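# Remove empty cartridge from sealant gun onto table

## Task

Pull the spent cartridge out of the sealant gun and set it down on the table; the gun must end up lying on the table itself, not leaning on or resting on any other object. Declare that you are finished when done.

## Robot and tools

Robot: two arms, left_arm and right_arm, each a six-joint arm with a parallel two-finger gripper. In the scene frame the origin sits at table-top height midway between the nominal bases, +x points out over the table, +z up, and left_arm is on the +y side (image left/right does not follow arm names). Calibrated bases: left_arm at (-0.022, +0.270, 0) m, quat_wxyz (+1.000, 0, 0, -0.018); right_arm at (+0.009, -0.264, 0) m, quat_wxyz (+1.000, 0, 0, -0.008). A camera stand is behind the arms. Loose objects may occasionally get nudged by outside forces.

Frames: each arm reports its end_effector_position (m) and end_effector_quat_wxyz in its own base frame. Fixed cameras and the table use the scene frame. Motion offsets are along the axes of that arm's current Hand target. Gripper fingers point along the gripper's +z and close along its y. end_effector_position is the pinch point between the pads, under 1 cm behind the tips. Printed poses may be off by a few cm, more at long reach.

execute_actions(actions, cameras): actions is a list of actions; each action is a list of up to 15 rows, one row per 1/30 s control step, and a short action repeats its last row to fill 15 steps. Every row has 14 numbers in [-1, 1]: left_arm dx, dy, dz, rx, ry, rz, opening, then the same seven for right_arm. The six pose numbers are an offset from that arm's Hand target at the start of the action (every row counts from that same start, not from the previous row); 1.0 equals 0.6 m or 180 degrees; rx, ry, rz form a single rotation vector. Repeating an offset in a new action moves further. All six zero re-requests the current Hand target. Opening is absolute, not an offset: +1 fully open (about 87 mm pad gap), +0.5 about 69 mm, 0 about 43 mm, -0.5 about 18 mm, -1 closed. A 0 opening is a real command, so resend the present opening to leave a gripper unchanged. Images return only for an empty actions list or when cameras names them (["all"] for all, [] none); an unknown camera name invalidates the call.

move(target, speed, blend, opening_speed, blocking, cameras): target is one 14-number row as above, or up to 15 such rows; every row is an offset from the Hand targets at the move's start, not from the previous row. speed is top path speed in m/s, 0.002 to 2.9, default 0.25 (rotation limited to twice that in rad/s); one value or one per target. blend (m) rounds corners between listed targets; 0 stops at each. opening_speed (per second on the -1..+1 scale, at least 0.2) ramps the fingers. blocking=false returns after about 0.5 s while the move continues. A move lasts at most 10 s and does not avoid obstacles or the other arm. The result adds a move: line, e.g. done, off_target, moving, held, fault, plus limits such as paced (pose clipped) or held (steps withheld). An arm not named in the ending is done, i.e. within 10 mm and 2 degrees. Neither done nor off_target reveals contact.

wait(seconds 0 to 10, cameras) lets time run with commands held. stop(cameras) brakes a running move. zoom_image(camera, region [x0,y0,x1,y1] pixels, at most 504 by 504) enlarges part of a camera's newest image. Cameras: cam_head_left, cam_head_right, cam_high, cam_low, cam_left_wrist, cam_right_wrist, all 896x504. read_manual gives licence text only. finished_scene(scene) ends the scene irreversibly; call it once the cartridge is on the table and the gun lies flat on the table, stable without the robot.

Results: Hand target is the last commanded pose after a 40-degree orientation clip; grippers often stop short of it, and the next command (even zeros) asks again, so send the remaining gap as an offset if needed. grip_measured uses the opening scale; to hold something, command about 0.04 below the reading at first contact. Tool commands shows present gripper commands. Joint torques are total drive outputs, positive toward larger joint angles; joints 1 to 3 wrap at ±28 N m. Joint velocities may say within noise. MOTOR HOT appears at 75 °C; at 90 °C an over-temperature fault folds that arm and it goes idle; at 100 °C it collapses. Holding loads, stretching out or pushing into unreachable poses heats motors.

Avoid: dropping the cartridge or gun, letting go of moving parts, anything falling off or being left off the table (fails the task), fast hits on the table or fixtures, the two arms, grippers or wrist cameras touching or squeezing each other, strain on camera cables, and paths passing near an arm's own base. Friction and gravity make the gripper sag or tilt, so check pose after each move and correct it. To stop pressing into something, command the target back past the gripper. Time spent thinking lets the scene run on.

Each tool is called after "Emit:" as name(argument=value, ...) on one line, values as JSON.

## Session

Emit:
execute_actions(actions=[])

Scene clock: 0.00 s.
left_arm: end_effector_position=(+0.2903, -0.0211, +0.1815) grip_measured=+0.979 end_effector_quat_wxyz=(+0.543, -0.187, +0.812, -0.105) | right_arm: end_effector_position=(+0.2415, +0.1483, +0.2467) grip_measured=+1.000 end_effector_quat_wxyz=(+0.484, -0.288, +0.782, +0.265)
Joint positions: left_arm=[-0.066 0.734 0.587 -0.254 -0.093 -0.458 0.989] | right_arm=[0.225 0.86 0.917 -0.539 -0.573 -0.128 1]
Joint velocities: within noise
Joint torques (N m): no reading
Heat: left arm: 34 °C; right arm: 31 °C.
Hand target: left_arm +0.2927, -0.0212, +0.1898; +0.552, -0.187, +0.806, -0.108 | right_arm +0.2410, +0.1481, +0.2483; +0.485, -0.288, +0.782, +0.265
Tool commands: left_gripper/opening=+1.0 right_gripper/opening=+1.0

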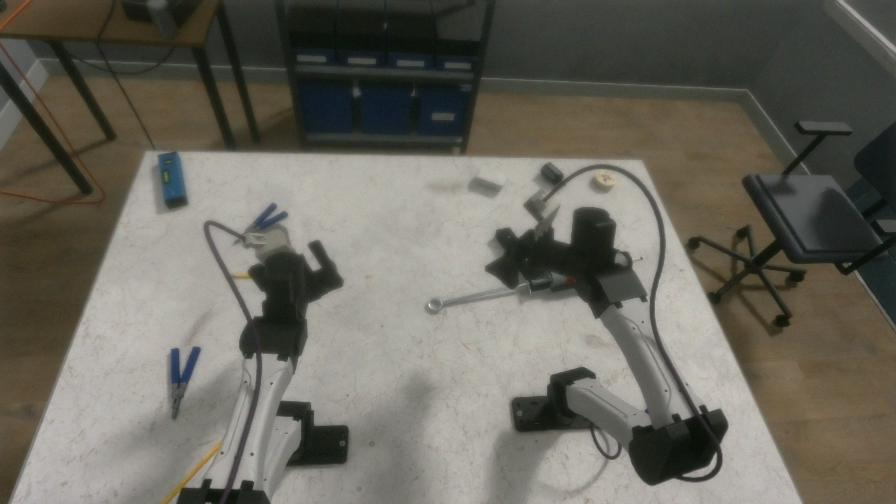

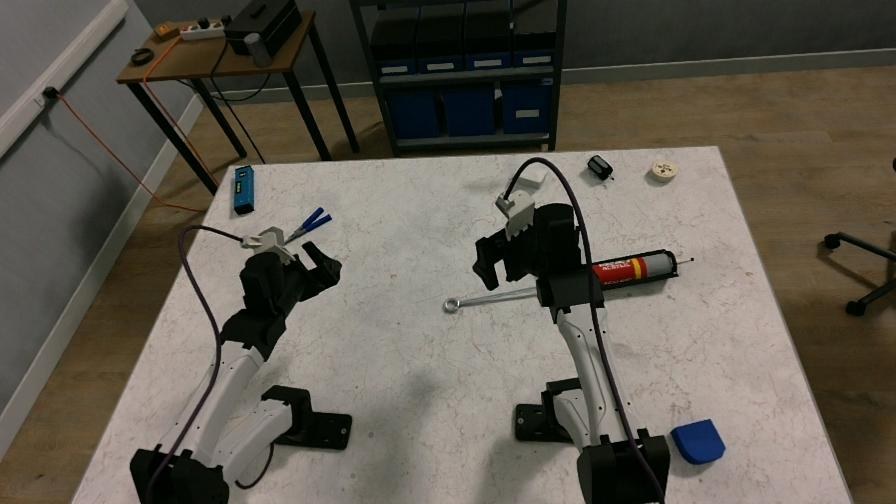

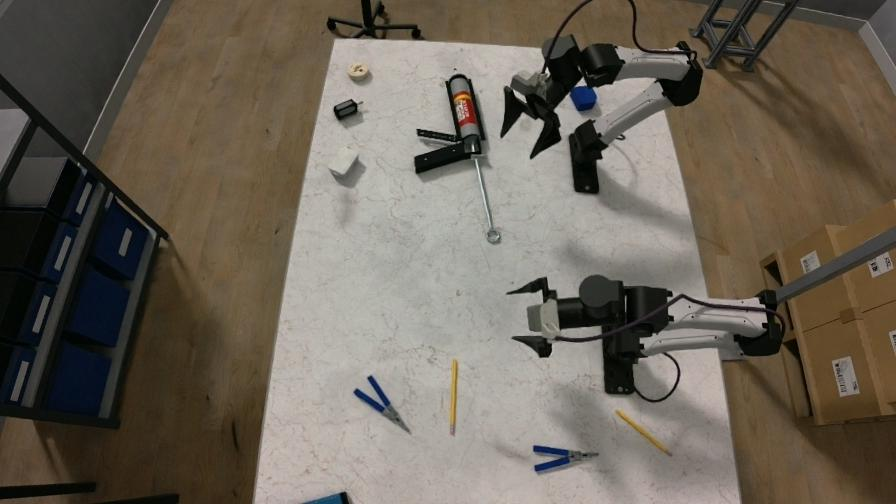

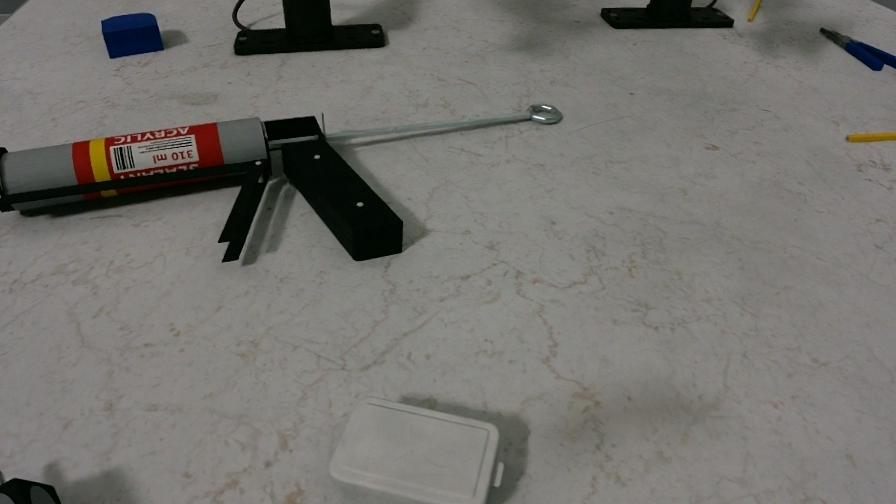

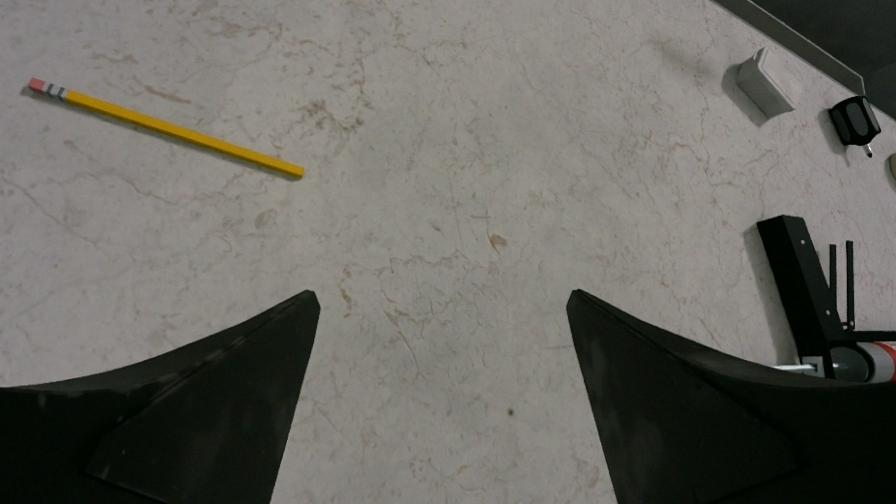

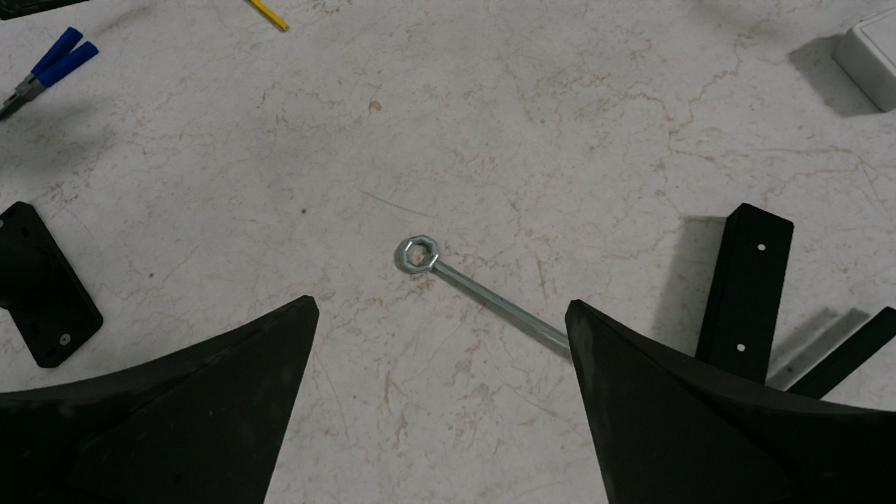

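Emit:
zoom_image(camera="cam_high", region=[320, 40, 620, 260])

Emit:
zoom_image(camera="cam_low", region=[0, 80, 420, 300])

Emit:
zoom_image(camera="cam_head_right", region=[420, 130, 740, 330])

Scaled by 1.680 from the camera's 896x504 image, which has a finer 1280x720 frame.

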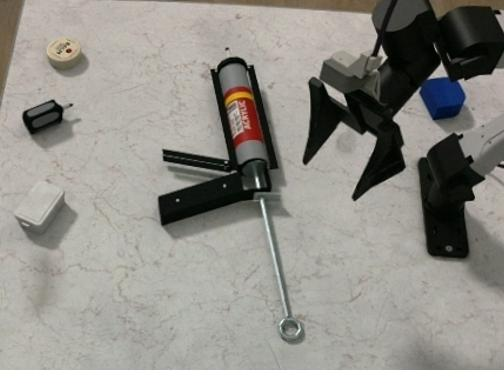

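Scaled by 1.200 from the camera's 896x504 image, which has a finer 1280x720 frame.

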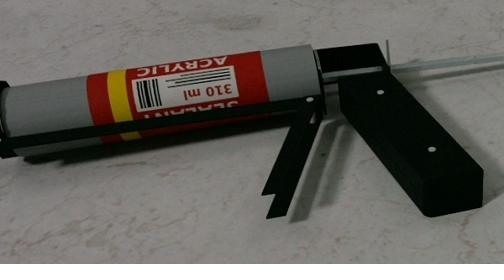

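Scaled by 1.575 from the camera's 896x504 image, which has a finer 1280x720 frame.

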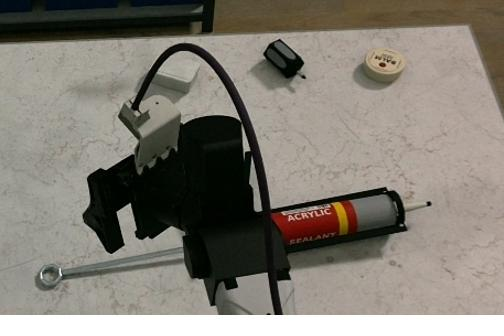

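Emit:
move(target=[0,0,0,0,0,0,1,0.11,-0.382,-0.27,0.413,0.159,0.581,1], speed=0.4, cameras=["cam_head_left","cam_head_right","cam_high","cam_low","cam_right_wrist"])

Scene clock: 30.33 s.
left_arm: end_effector_position=(+0.2903, -0.0211, +0.1815) grip_measured=+0.979 end_effector_quat_wxyz=(+0.543, -0.187, +0.812, -0.105) | right_arm: end_effector_position=(+0.2800, -0.1317, +0.2164) grip_measured=+1.000 end_effector_quat_wxyz=(+0.069, +0.641, +0.764, +0.026)
Joint positions: left_arm=[-0.066 0.734 0.587 -0.254 -0.093 -0.458 0.989] | right_arm=[-0.558 1.74 1.875 -1.562 -0.032 0.841 1]
Joint torques (N m): left_arm=[0.06 -1.01 7.38 2.21 -0.01 0.05] | right_arm=[0.17 -6.02 8.32 0.51 0.18 0.14]
Heat: left arm: 40 °C; right arm: 35 °C.
Hand target: left_arm +0.2927, -0.0212, +0.1898; +0.552, -0.187, +0.806, -0.108 | right_arm +0.2812, -0.1360, +0.2203; +0.000, +0.646, +0.763, +0.000
Off the commanded pose: left_arm 0.009 m, 1 deg | right_arm 0.006 m, 8 deg.
joint sent to its limit (right arm) — joint 4 (wrist pitch), lower limit. The joint targets are off in orientation, not in position.
move: off_target (right_arm)
Images, in order (width x height): cam_head_left 896x504, cam_head_right 896x504, cam_high 896x504, cam_low 896x504, cam_right_wrist 896x504.

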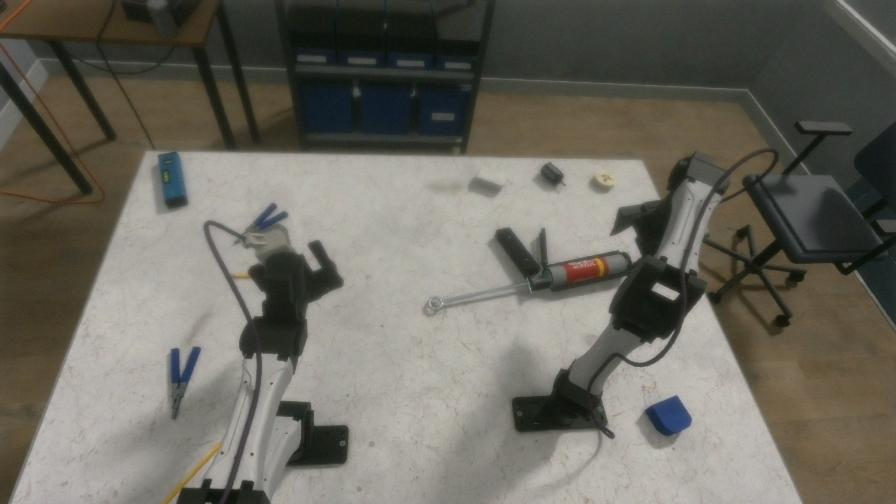

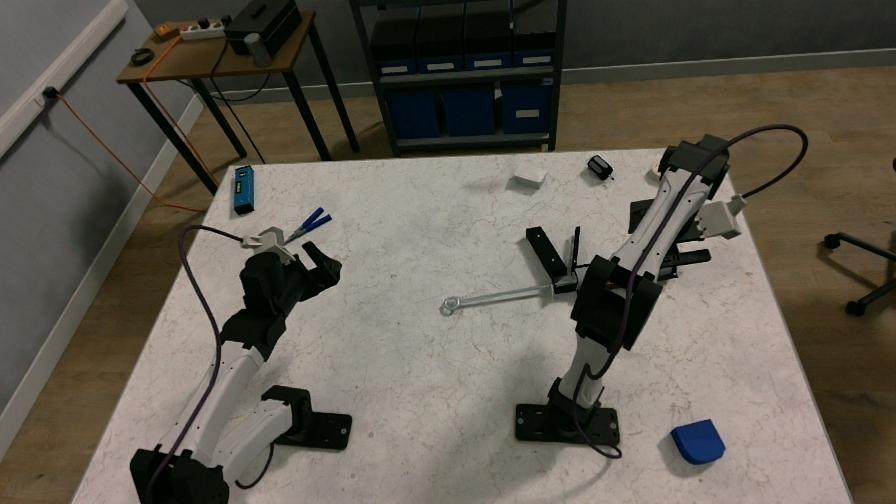

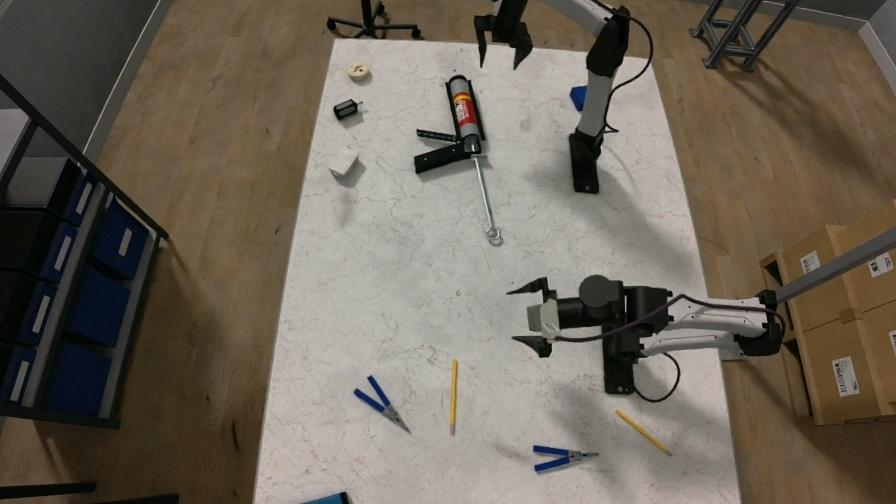

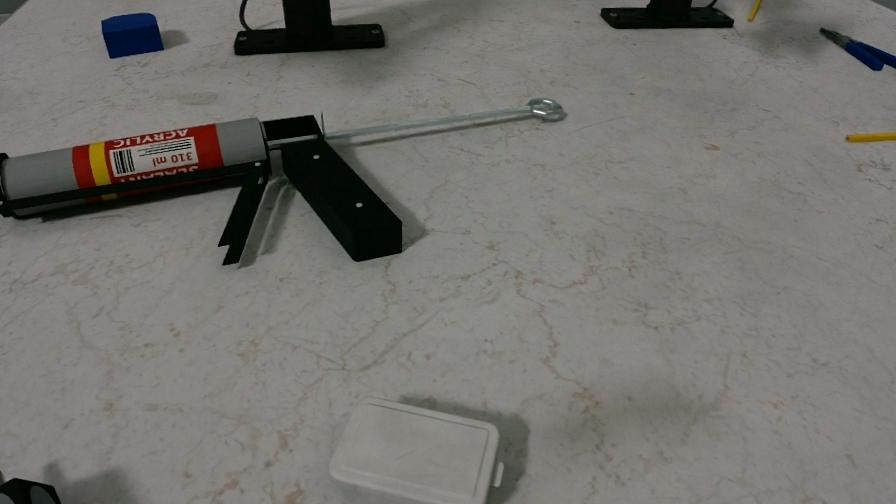

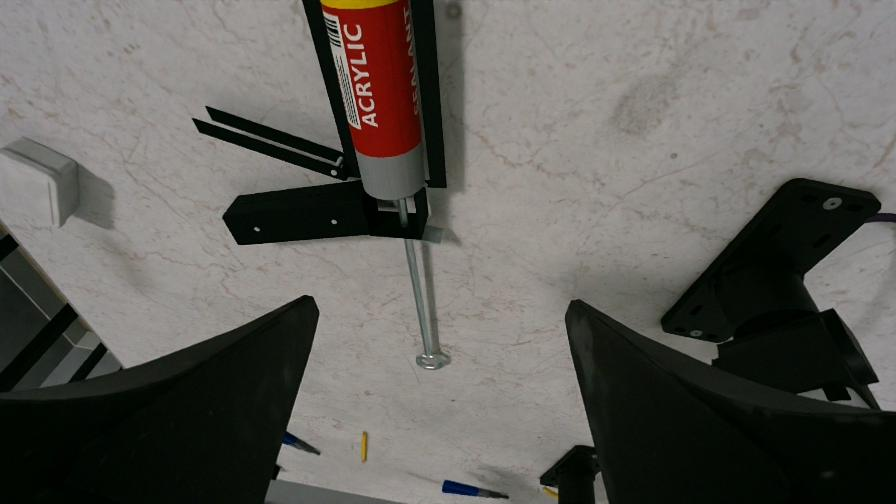

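Emit:
zoom_image(camera="cam_right_wrist", region=[180, 0, 500, 260])

Emit:
zoom_image(camera="cam_head_left", region=[410, 220, 650, 330])

Emit:
zoom_image(camera="cam_low", region=[220, 90, 420, 220])

Scaled by 1.575 from the camera's 896x504 image, which has a finer 1280x720 frame.

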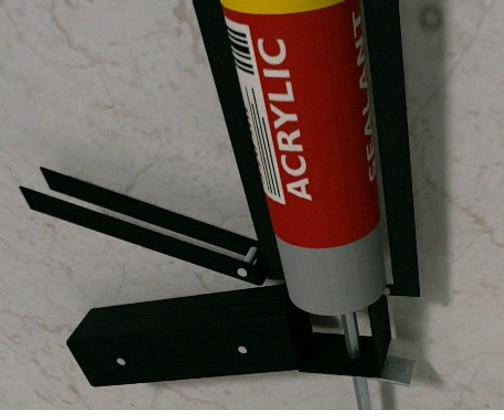

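Scaled by 2.100 from the camera's 896x504 image, which has a finer 1280x720 frame.

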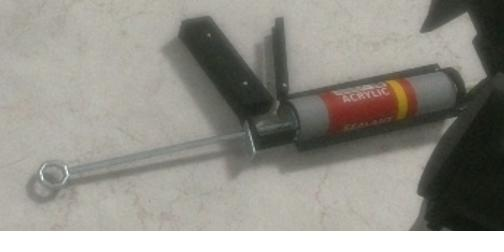

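Scaled by 2.520 from the camera's 896x504 image, which has a finer 1280x720 frame.

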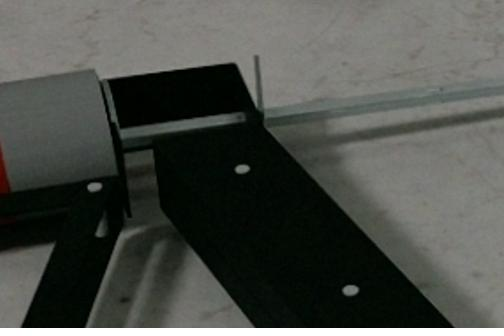

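Emit:
move(target=[0.227,-0.392,0.018,0.318,0.255,0.417,1,0,0,0,0,0,0,1], speed=0.4, cameras=["cam_low","cam_left_wrist","cam_head_right"])

Scene clock: 64.93 s.
left_arm: end_effector_position=(+0.2992, -0.2843, +0.1527) grip_measured=+0.979 end_effector_quat_wxyz=(+0.190, +0.614, +0.749, -0.159) | right_arm: end_effector_position=(+0.2799, -0.1317, +0.2164) grip_measured=+1.000 end_effector_quat_wxyz=(+0.069, +0.642, +0.763, +0.026)
Joint positions: left_arm=[-0.685 1.864 1.737 -1.048 0.314 0.625 0.989] | right_arm=[-0.558 1.74 1.875 -1.563 -0.032 0.842 1]
Joint torques (N m): left_arm=[-0.47 -6.76 8.28 1.11 0.39 0.1] | right_arm=[0.13 -6.06 8.34 0.49 0.17 0.12]
Heat: left arm: 41 °C; right arm: 37 °C.
Hand target: left_arm +0.3016, -0.2915, +0.1596; +0.198, +0.620, +0.741, -0.166 | right_arm +0.2812, -0.1360, +0.2203; +0.000, +0.646, +0.763, +0.000
Off the commanded pose: left_arm 0.010 m, 2 deg | right_arm 0.006 m, 8 deg.
joint sent to its limit (right arm) — joint 4 (wrist pitch), lower limit. The joint targets are off in orientation, not in position.
move: off_target (right_arm)
Images, in order (width x height): cam_head_right 896x504, cam_low 896x504, cam_left_wrist 896x504.

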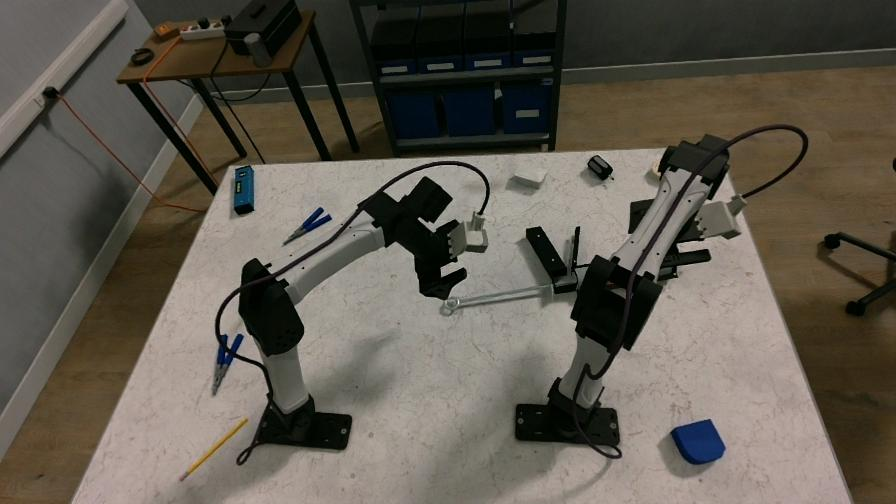

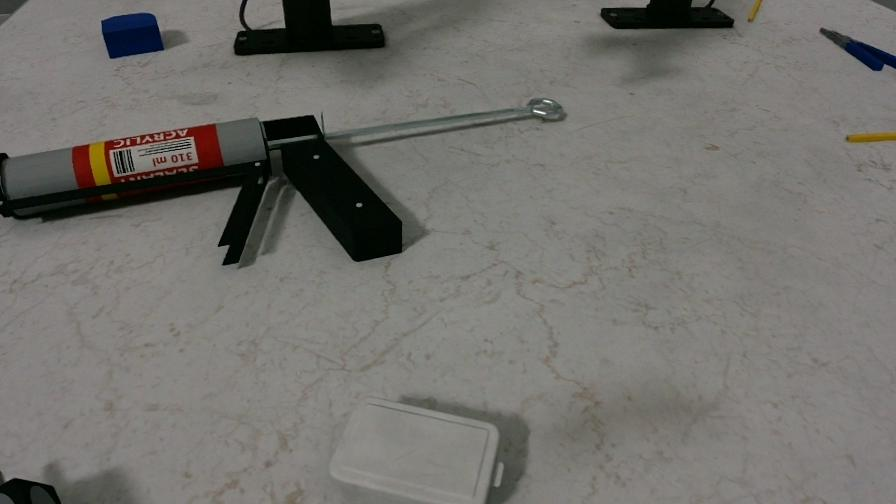

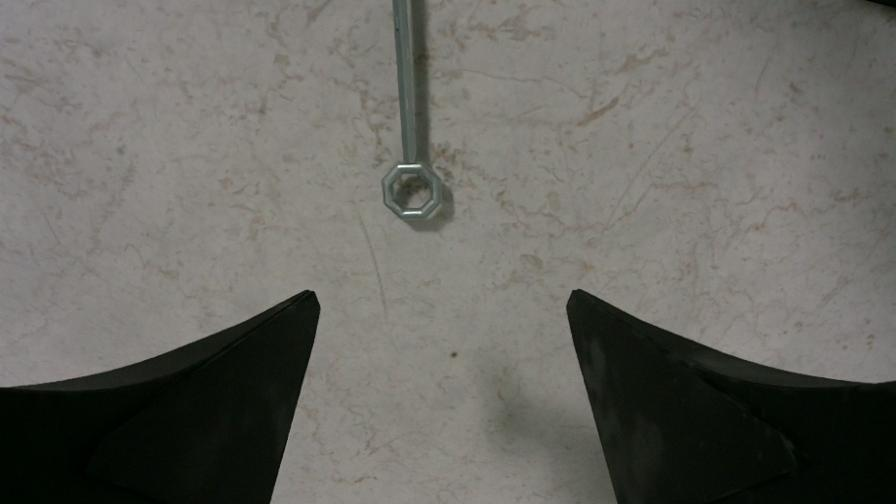

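Emit:
move(target=[0.0142,0.035,0.161,0,0,0,0,0,0,0,0,0,0,1], cameras=["cam_low","cam_left_wrist"])

Scene clock: 77.03 s.
left_arm: end_effector_position=(+0.3290, -0.3217, +0.0683) grip_measured=+0.000 end_effector_quat_wxyz=(+0.189, +0.619, +0.745, -0.162) | right_arm: end_effector_position=(+0.2799, -0.1317, +0.2164) grip_measured=+1.000 end_effector_quat_wxyz=(+0.069, +0.642, +0.763, +0.026)
Joint positions: left_arm=[-0.706 2.06 1.676 -0.787 0.314 0.616 0.5] | right_arm=[-0.558 1.74 1.875 -1.563 -0.032 0.842 1]
Joint torques (N m): left_arm=[-0.83 -9.13 5.81 1.33 0.27 -0.05] | right_arm=[0.14 -6.06 8.31 0.5 0.17 0.12]
Heat: left arm: 41 °C; right arm: 37 °C.
Hand target: left_arm +0.3294, -0.3279, +0.0714; +0.198, +0.619, +0.741, -0.166 | right_arm +0.2812, -0.1360, +0.2203; +0.000, +0.646, +0.763, +0.000
Off the commanded pose: left_arm 0.007 m, 1 deg | right_arm 0.006 m, 8 deg.
joint sent to its limit (right arm) — joint 4 (wrist pitch), lower limit. The joint targets are off in orientation, not in position.
move: off_target (right_arm)
Images, in order (width x height): cam_low 896x504, cam_left_wrist 896x504.

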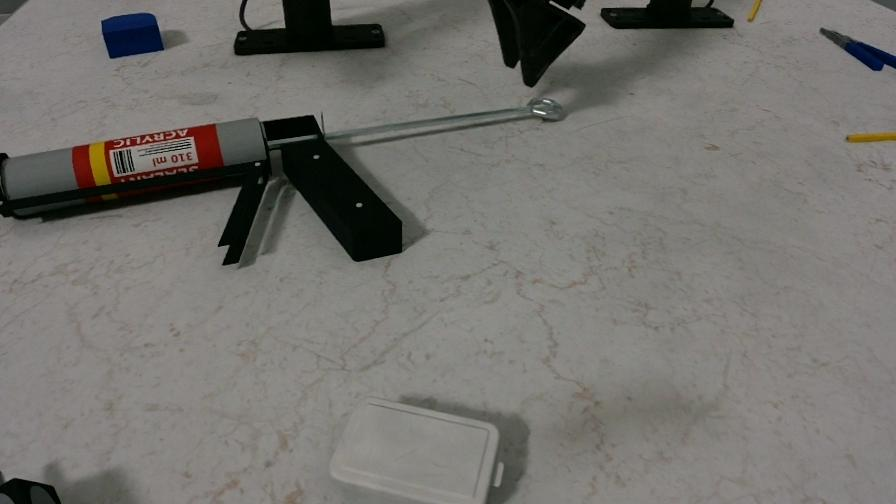

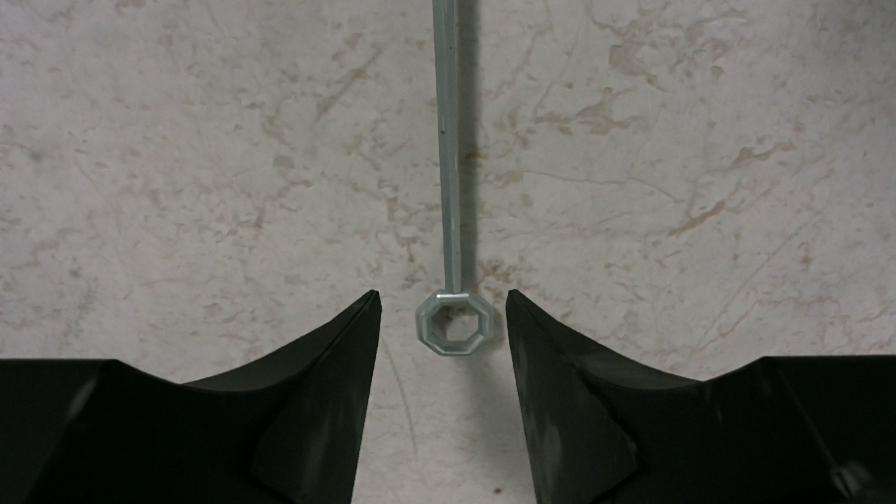

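Emit:
move(target=[[0.0283,-0.0048,0.0577,0,0,0,0,0,0,0,0,0,0,1],[0.0283,-0.0048,0.0577,0,0,0,-0.95,0,0,0,0,0,0,1]], speed=0.15, opening_speed=1, cameras=["cam_low","cam_left_wrist","cam_right_wrist"])

Scene clock: 83.23 s.
left_arm: end_effector_position=(+0.3283, -0.3269, +0.0358) grip_measured=-0.949 end_effector_quat_wxyz=(+0.196, +0.619, +0.743, -0.164) | right_arm: end_effector_position=(+0.2799, -0.1317, +0.2164) grip_measured=+1.000 end_effector_quat_wxyz=(+0.069, +0.642, +0.763, +0.026)
Joint positions: left_arm=[-0.715 2.084 1.576 -0.645 0.314 0.607 0.025] | right_arm=[-0.558 1.74 1.875 -1.563 -0.032 0.842 1]
Joint torques (N m): left_arm=[-0.77 -8.51 5.08 1.39 0.25 -0.04] | right_arm=[0.16 -6.05 8.32 0.49 0.17 0.12]
Heat: left arm: 40 °C; right arm: 37 °C.
Hand target: left_arm +0.3270, -0.3310, +0.0330; +0.198, +0.619, +0.741, -0.166 | right_arm +0.2812, -0.1360, +0.2203; +0.000, +0.646, +0.763, +0.000
Off the commanded pose: left_arm 0.005 m, 0 deg | right_arm 0.006 m, 8 deg.
joint sent to its limit (right arm) — joint 4 (wrist pitch), lower limit. The joint targets are off in orientation, not in position.
move: off_target (right_arm)
Images, in order (width x height): cam_low 896x504, cam_left_wrist 896x504, cam_right_wrist 896x504.

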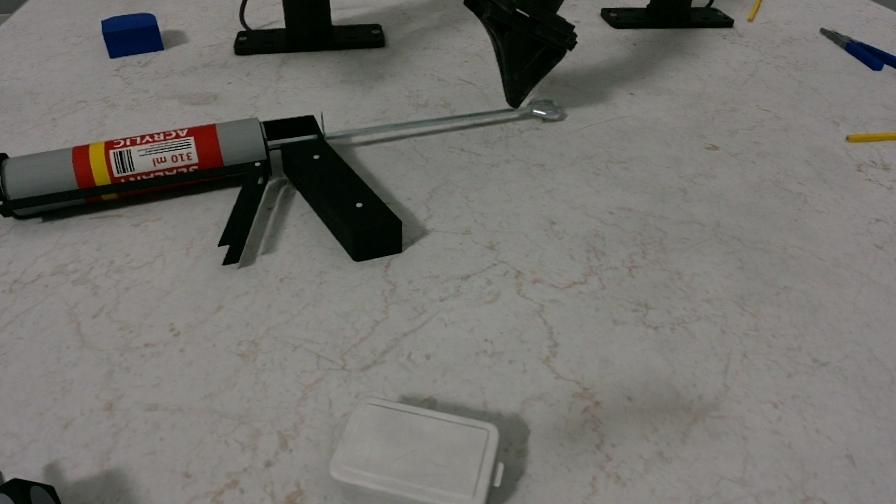

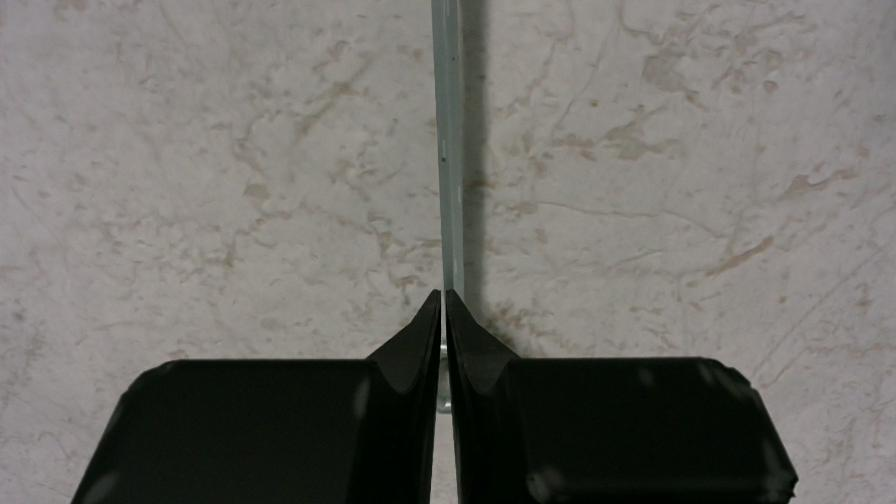

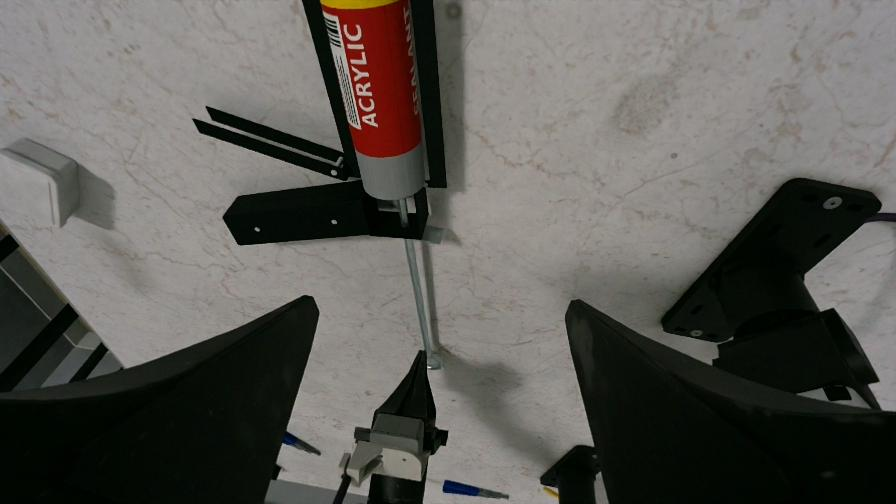

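Emit:
move(target=[[0,0,0,0,0,0,-0.4,0,0,0,0,0,0,1],[0.0145,-0.001,0.0225,0,0,0,-0.4,0,0,0,0,0,0,1],[0.0145,-0.001,0.0225,0,0,0,-0.98,0,0,0,0,0,0,1]], speed=0.1, opening_speed=1.5, cameras=["cam_low","cam_left_wrist"])

Scene clock: 88.43 s.
left_arm: end_effector_position=(+0.3280, -0.3268, +0.0214) grip_measured=-0.795 end_effector_quat_wxyz=(+0.198, +0.618, +0.743, -0.164) | right_arm: end_effector_position=(+0.2799, -0.1317, +0.2164) grip_measured=+1.000 end_effector_quat_wxyz=(+0.069, +0.642, +0.763, +0.026)
Joint positions: left_arm=[-0.715 2.097 1.534 -0.587 0.314 0.604 0.103] | right_arm=[-0.558 1.74 1.875 -1.563 -0.032 0.842 1]
Joint torques (N m): left_arm=[-0.79 -8.36 4.85 1.42 0.24 0] | right_arm=[0.13 -6.08 8.29 0.5 0.17 0.12]
Heat: left arm: 39 °C; right arm: 38 °C.
Hand target: left_arm +0.3264, -0.3303, +0.0171; +0.198, +0.619, +0.741, -0.166 | right_arm +0.2812, -0.1360, +0.2203; +0.000, +0.646, +0.763, +0.000
Off the commanded pose: left_arm 0.006 m, 0 deg | right_arm 0.006 m, 8 deg.
joint sent to its limit (right arm) — joint 4 (wrist pitch), lower limit. The joint targets are off in orientation, not in position.
move: off_target (right_arm)
Images, in order (width x height): cam_low 896x504, cam_left_wrist 896x504.

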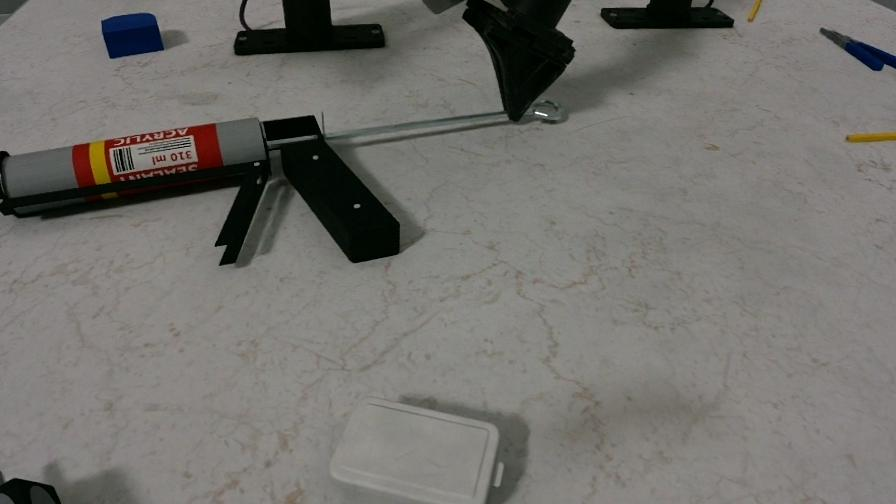

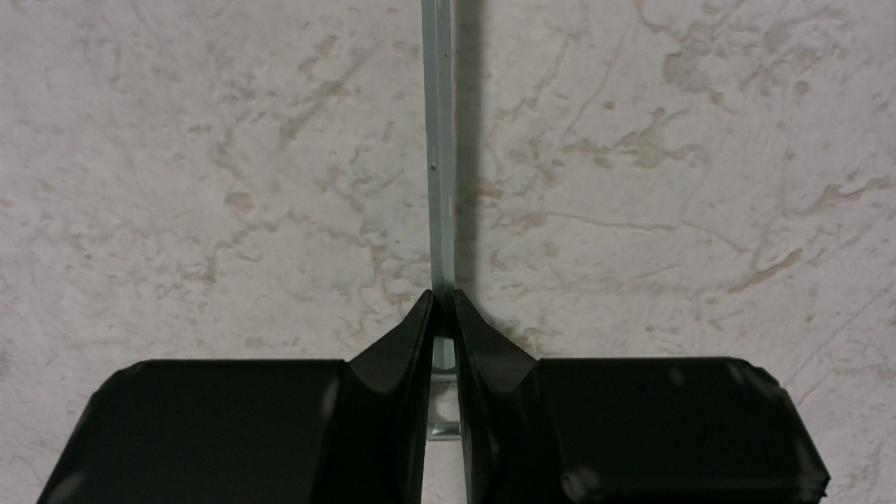

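Emit:
move(target=[0.072,-0.002,-0.042,0,0,0,-0.98,0,0,0,0,0,0,1], speed=0.08, cameras=["cam_low","cam_left_wrist","cam_right_wrist"])

Scene clock: 91.57 s.
left_arm: end_effector_position=(+0.3215, -0.2925, +0.0140) grip_measured=-0.795 end_effector_quat_wxyz=(+0.208, +0.620, +0.738, -0.169) | right_arm: end_effector_position=(+0.2799, -0.1317, +0.2164) grip_measured=+1.000 end_effector_quat_wxyz=(+0.069, +0.642, +0.763, +0.026)
Joint positions: left_arm=[-0.656 2 1.351 -0.499 0.349 0.667 0.103] | right_arm=[-0.558 1.74 1.875 -1.563 -0.032 0.842 1]
Joint torques (N m): left_arm=[1.24 -10.43 3.7 0.83 0.25 0.13] | right_arm=[0.14 -6.06 8.32 0.5 0.17 0.12]
Heat: left arm: 39 °C; right arm: 38 °C.
Hand target: left_arm +0.3162, -0.2814, +0.0172; +0.198, +0.620, +0.741, -0.166 | right_arm +0.2812, -0.1360, +0.2203; +0.000, +0.646, +0.763, +0.000
Off the commanded pose: left_arm 0.013 m, 1 deg | right_arm 0.006 m, 8 deg.
joint sent to its limit (right arm) — joint 4 (wrist pitch), lower limit. The joint targets are off in orientation, not in position.
move: off_target (left_arm, right_arm)
Images, in order (width x height): cam_low 896x504, cam_left_wrist 896x504, cam_right_wrist 896x504.

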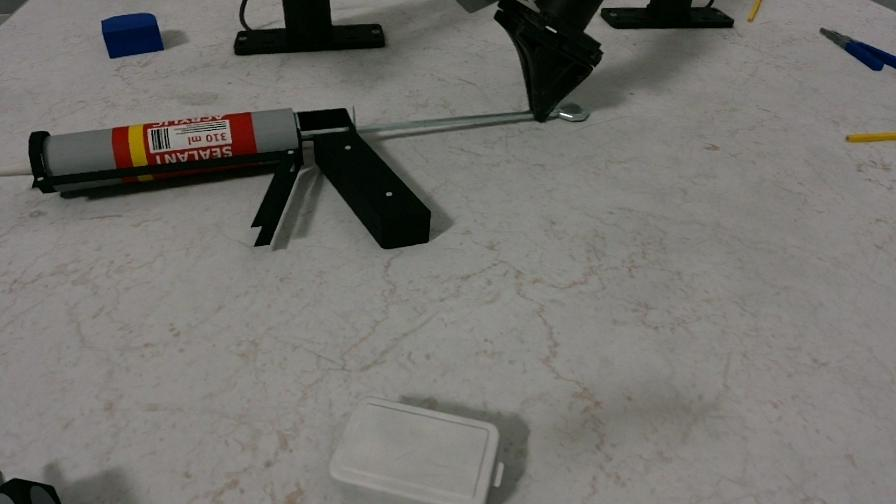

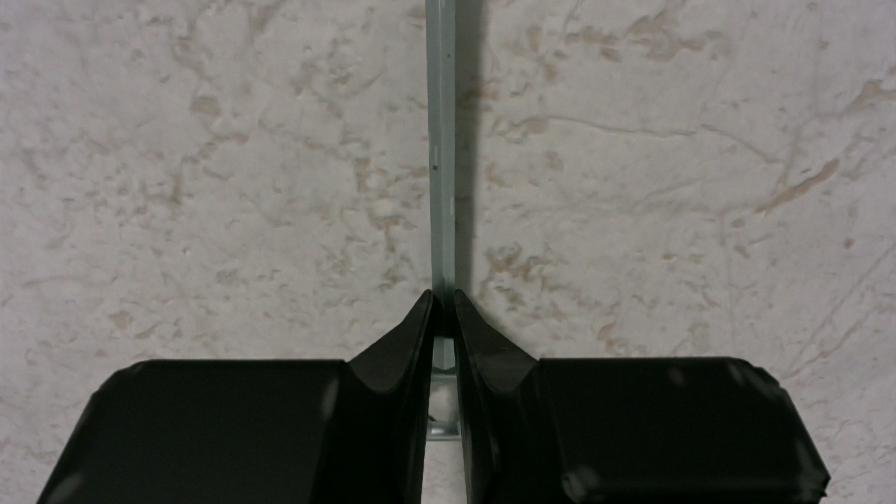

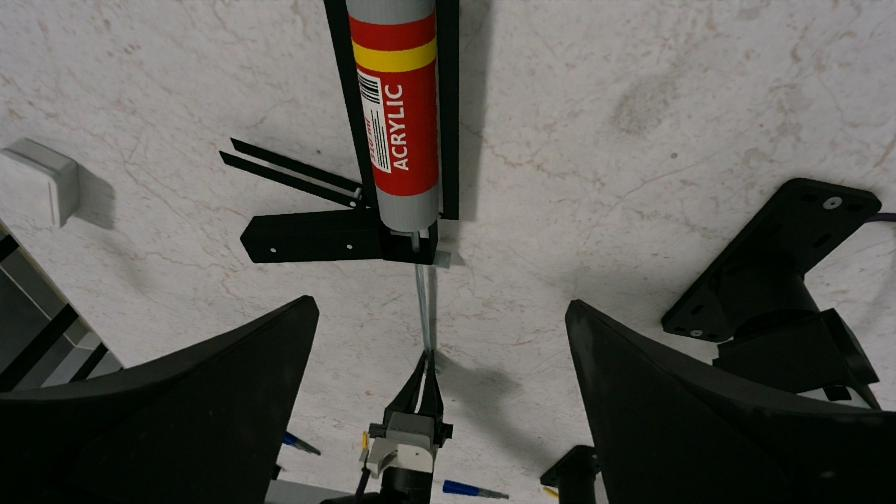

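Emit:
move(target=[-0.017,0.005,0.01,0,0,0,-0.98,0.34,0.05,0.167,0,0.0556,0,-1], cameras=["cam_low","cam_head_right","cam_high","cam_right_wrist","cam_left_wrist"])

Scene clock: 100.43 s.
left_arm: end_effector_position=(+0.3200, -0.2913, +0.0145) grip_measured=-0.795 end_effector_quat_wxyz=(+0.203, +0.620, +0.739, -0.169) | right_arm: end_effector_position=(+0.2794, +0.0673, +0.1226) grip_measured=-0.967 end_effector_quat_wxyz=(-0.060, +0.640, +0.764, +0.053)
Joint positions: left_arm=[-0.656 2 1.356 -0.514 0.349 0.667 0.103] | right_arm=[-0.003 1.649 1.355 -1.301 -0.159 1.39 0.017]
Joint torques (N m): left_arm=[-0.42 -7.53 7.47 0.88 0.15 -0.02] | right_arm=[0.64 -6.72 4.83 0.34 -0.17 0.17]
Heat: left arm: 38 °C; right arm: 38 °C.
Hand target: left_arm +0.3213, -0.2925, +0.0171; +0.198, +0.620, +0.741, -0.166 | right_arm +0.2771, +0.0701, +0.1200; -0.066, +0.644, +0.760, +0.057
Off the commanded pose: left_arm 0.003 m, 1 deg | right_arm 0.004 m, 1 deg.
move: done
Images, in order (width x height): cam_head_right 896x504, cam_high 896x504, cam_low 896x504, cam_left_wrist 896x504, cam_right_wrist 896x504.

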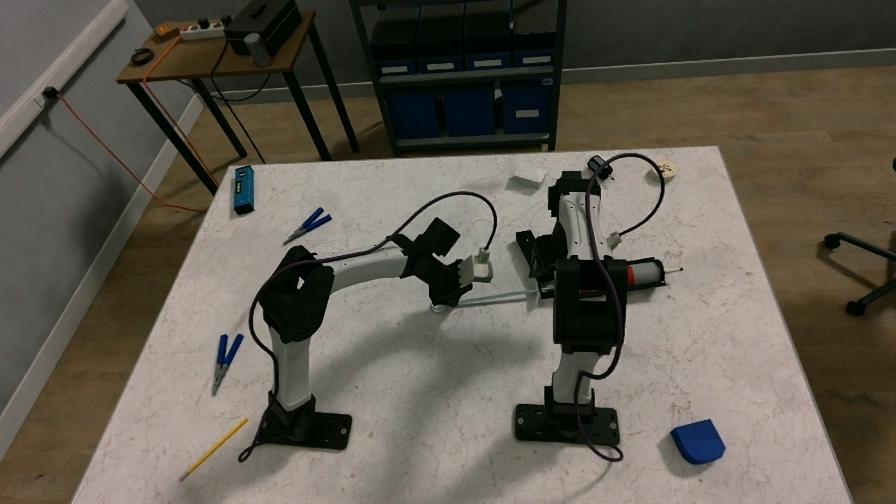

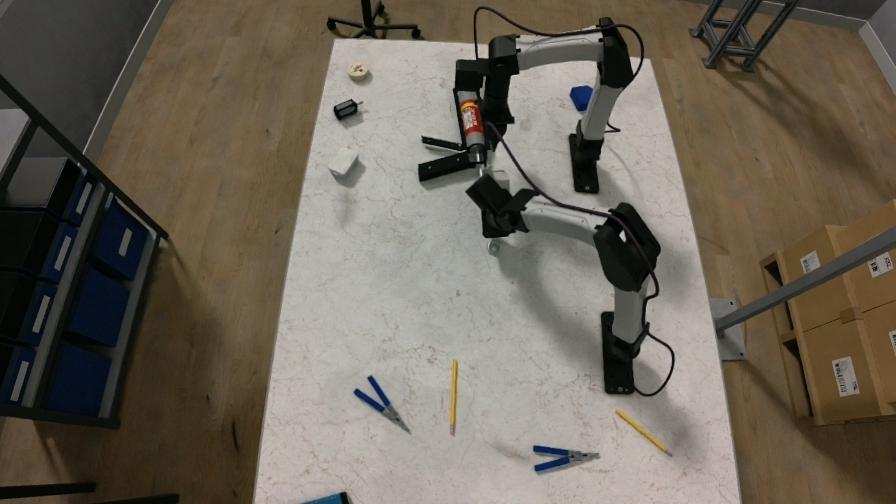

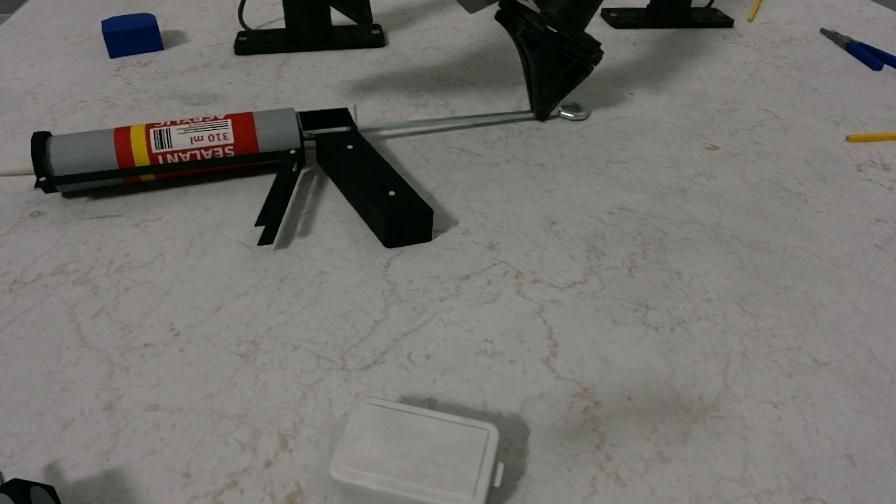

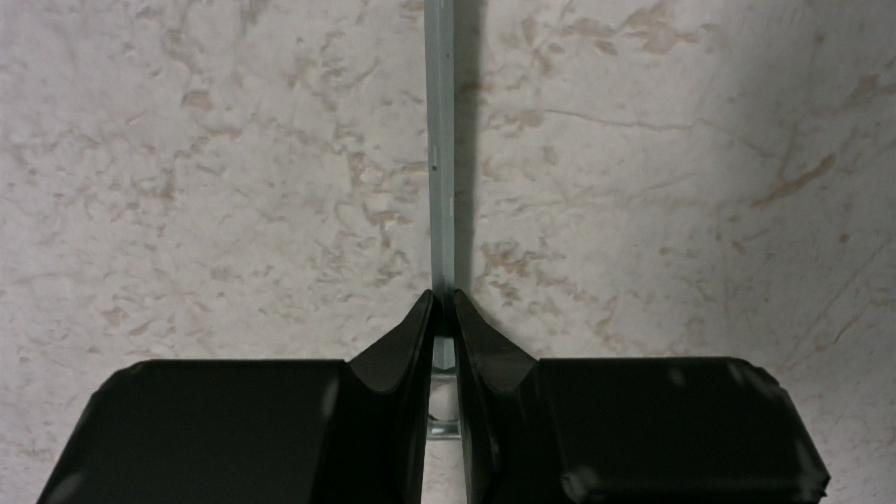

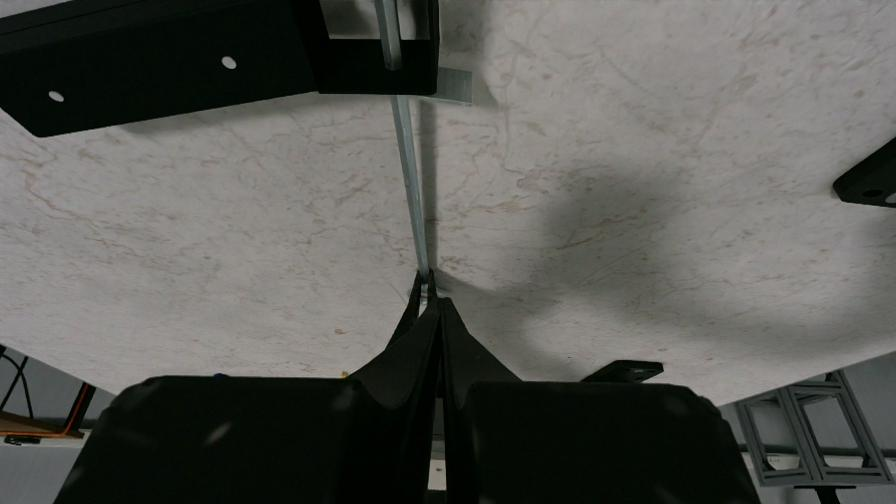

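Emit:
move(target=[[0,0,0,0,0,0,-0.98,-0.0093,0.003,0.161,0,0,0,-1],[0,0,0,0,0,0,-0.98,-0.05,0.002,0.155,0,0,0,-1]], speed=[0.15,0.05], cameras=["cam_low","cam_right_wrist"])

Scene clock: 110.60 s.
left_arm: end_effector_position=(+0.3199, -0.2913, +0.0145) grip_measured=-0.795 end_effector_quat_wxyz=(+0.203, +0.620, +0.739, -0.169) | right_arm: end_effector_position=(+0.2818, +0.0671, +0.0299) grip_measured=-0.967 end_effector_quat_wxyz=(-0.071, +0.641, +0.761, +0.076)
Joint positions: left_arm=[-0.656 2 1.356 -0.514 0.349 0.667 0.103] | right_arm=[-0.031 1.737 1.06 -0.911 -0.207 1.367 0.017]
Joint torques (N m): left_arm=[-0.38 -7.57 7.41 0.87 0.17 -0.04] | right_arm=[-0.92 -5.23 6.05 0.22 0.32 -0.07]
Heat: left arm: 39 °C; right arm: 38 °C.
Hand target: left_arm +0.3212, -0.2924, +0.0171; +0.198, +0.620, +0.741, -0.166 | right_arm +0.2805, +0.0572, +0.0233; -0.066, +0.644, +0.760, +0.057
Off the commanded pose: left_arm 0.003 m, 1 deg | right_arm 0.012 m, 2 deg.
move: off_target (right_arm)
Images, in order (width x height): cam_low 896x504, cam_right_wrist 896x504.

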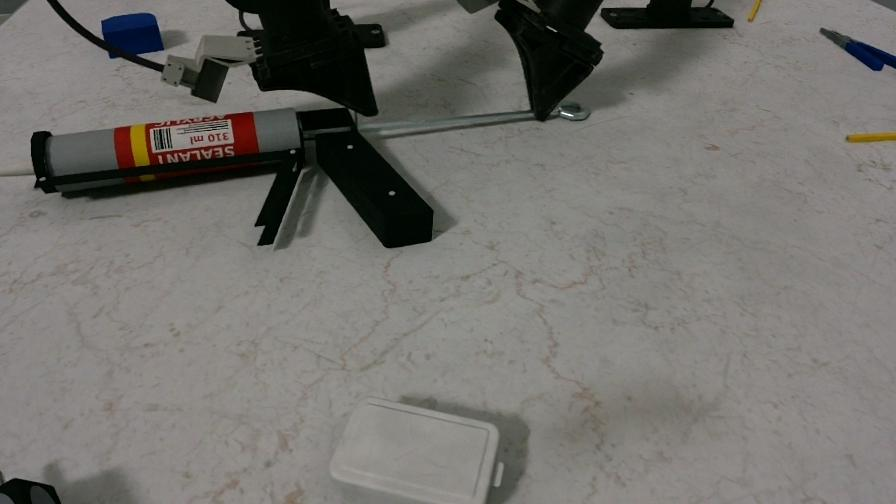

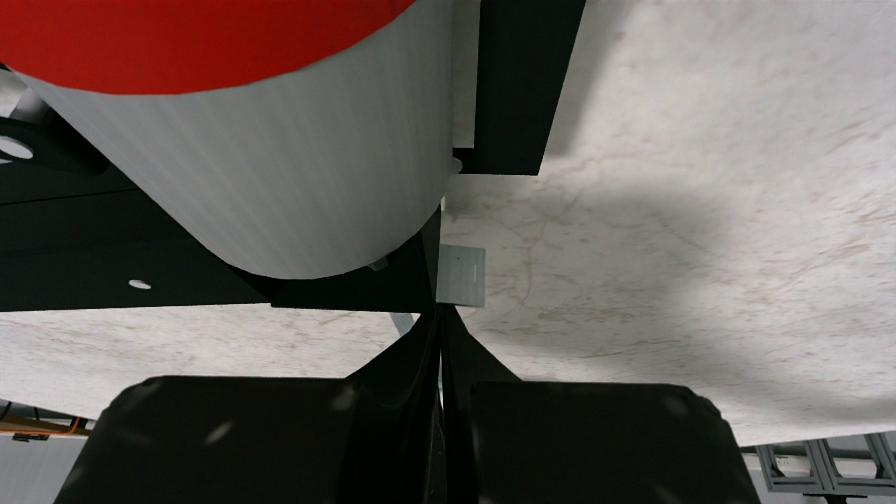

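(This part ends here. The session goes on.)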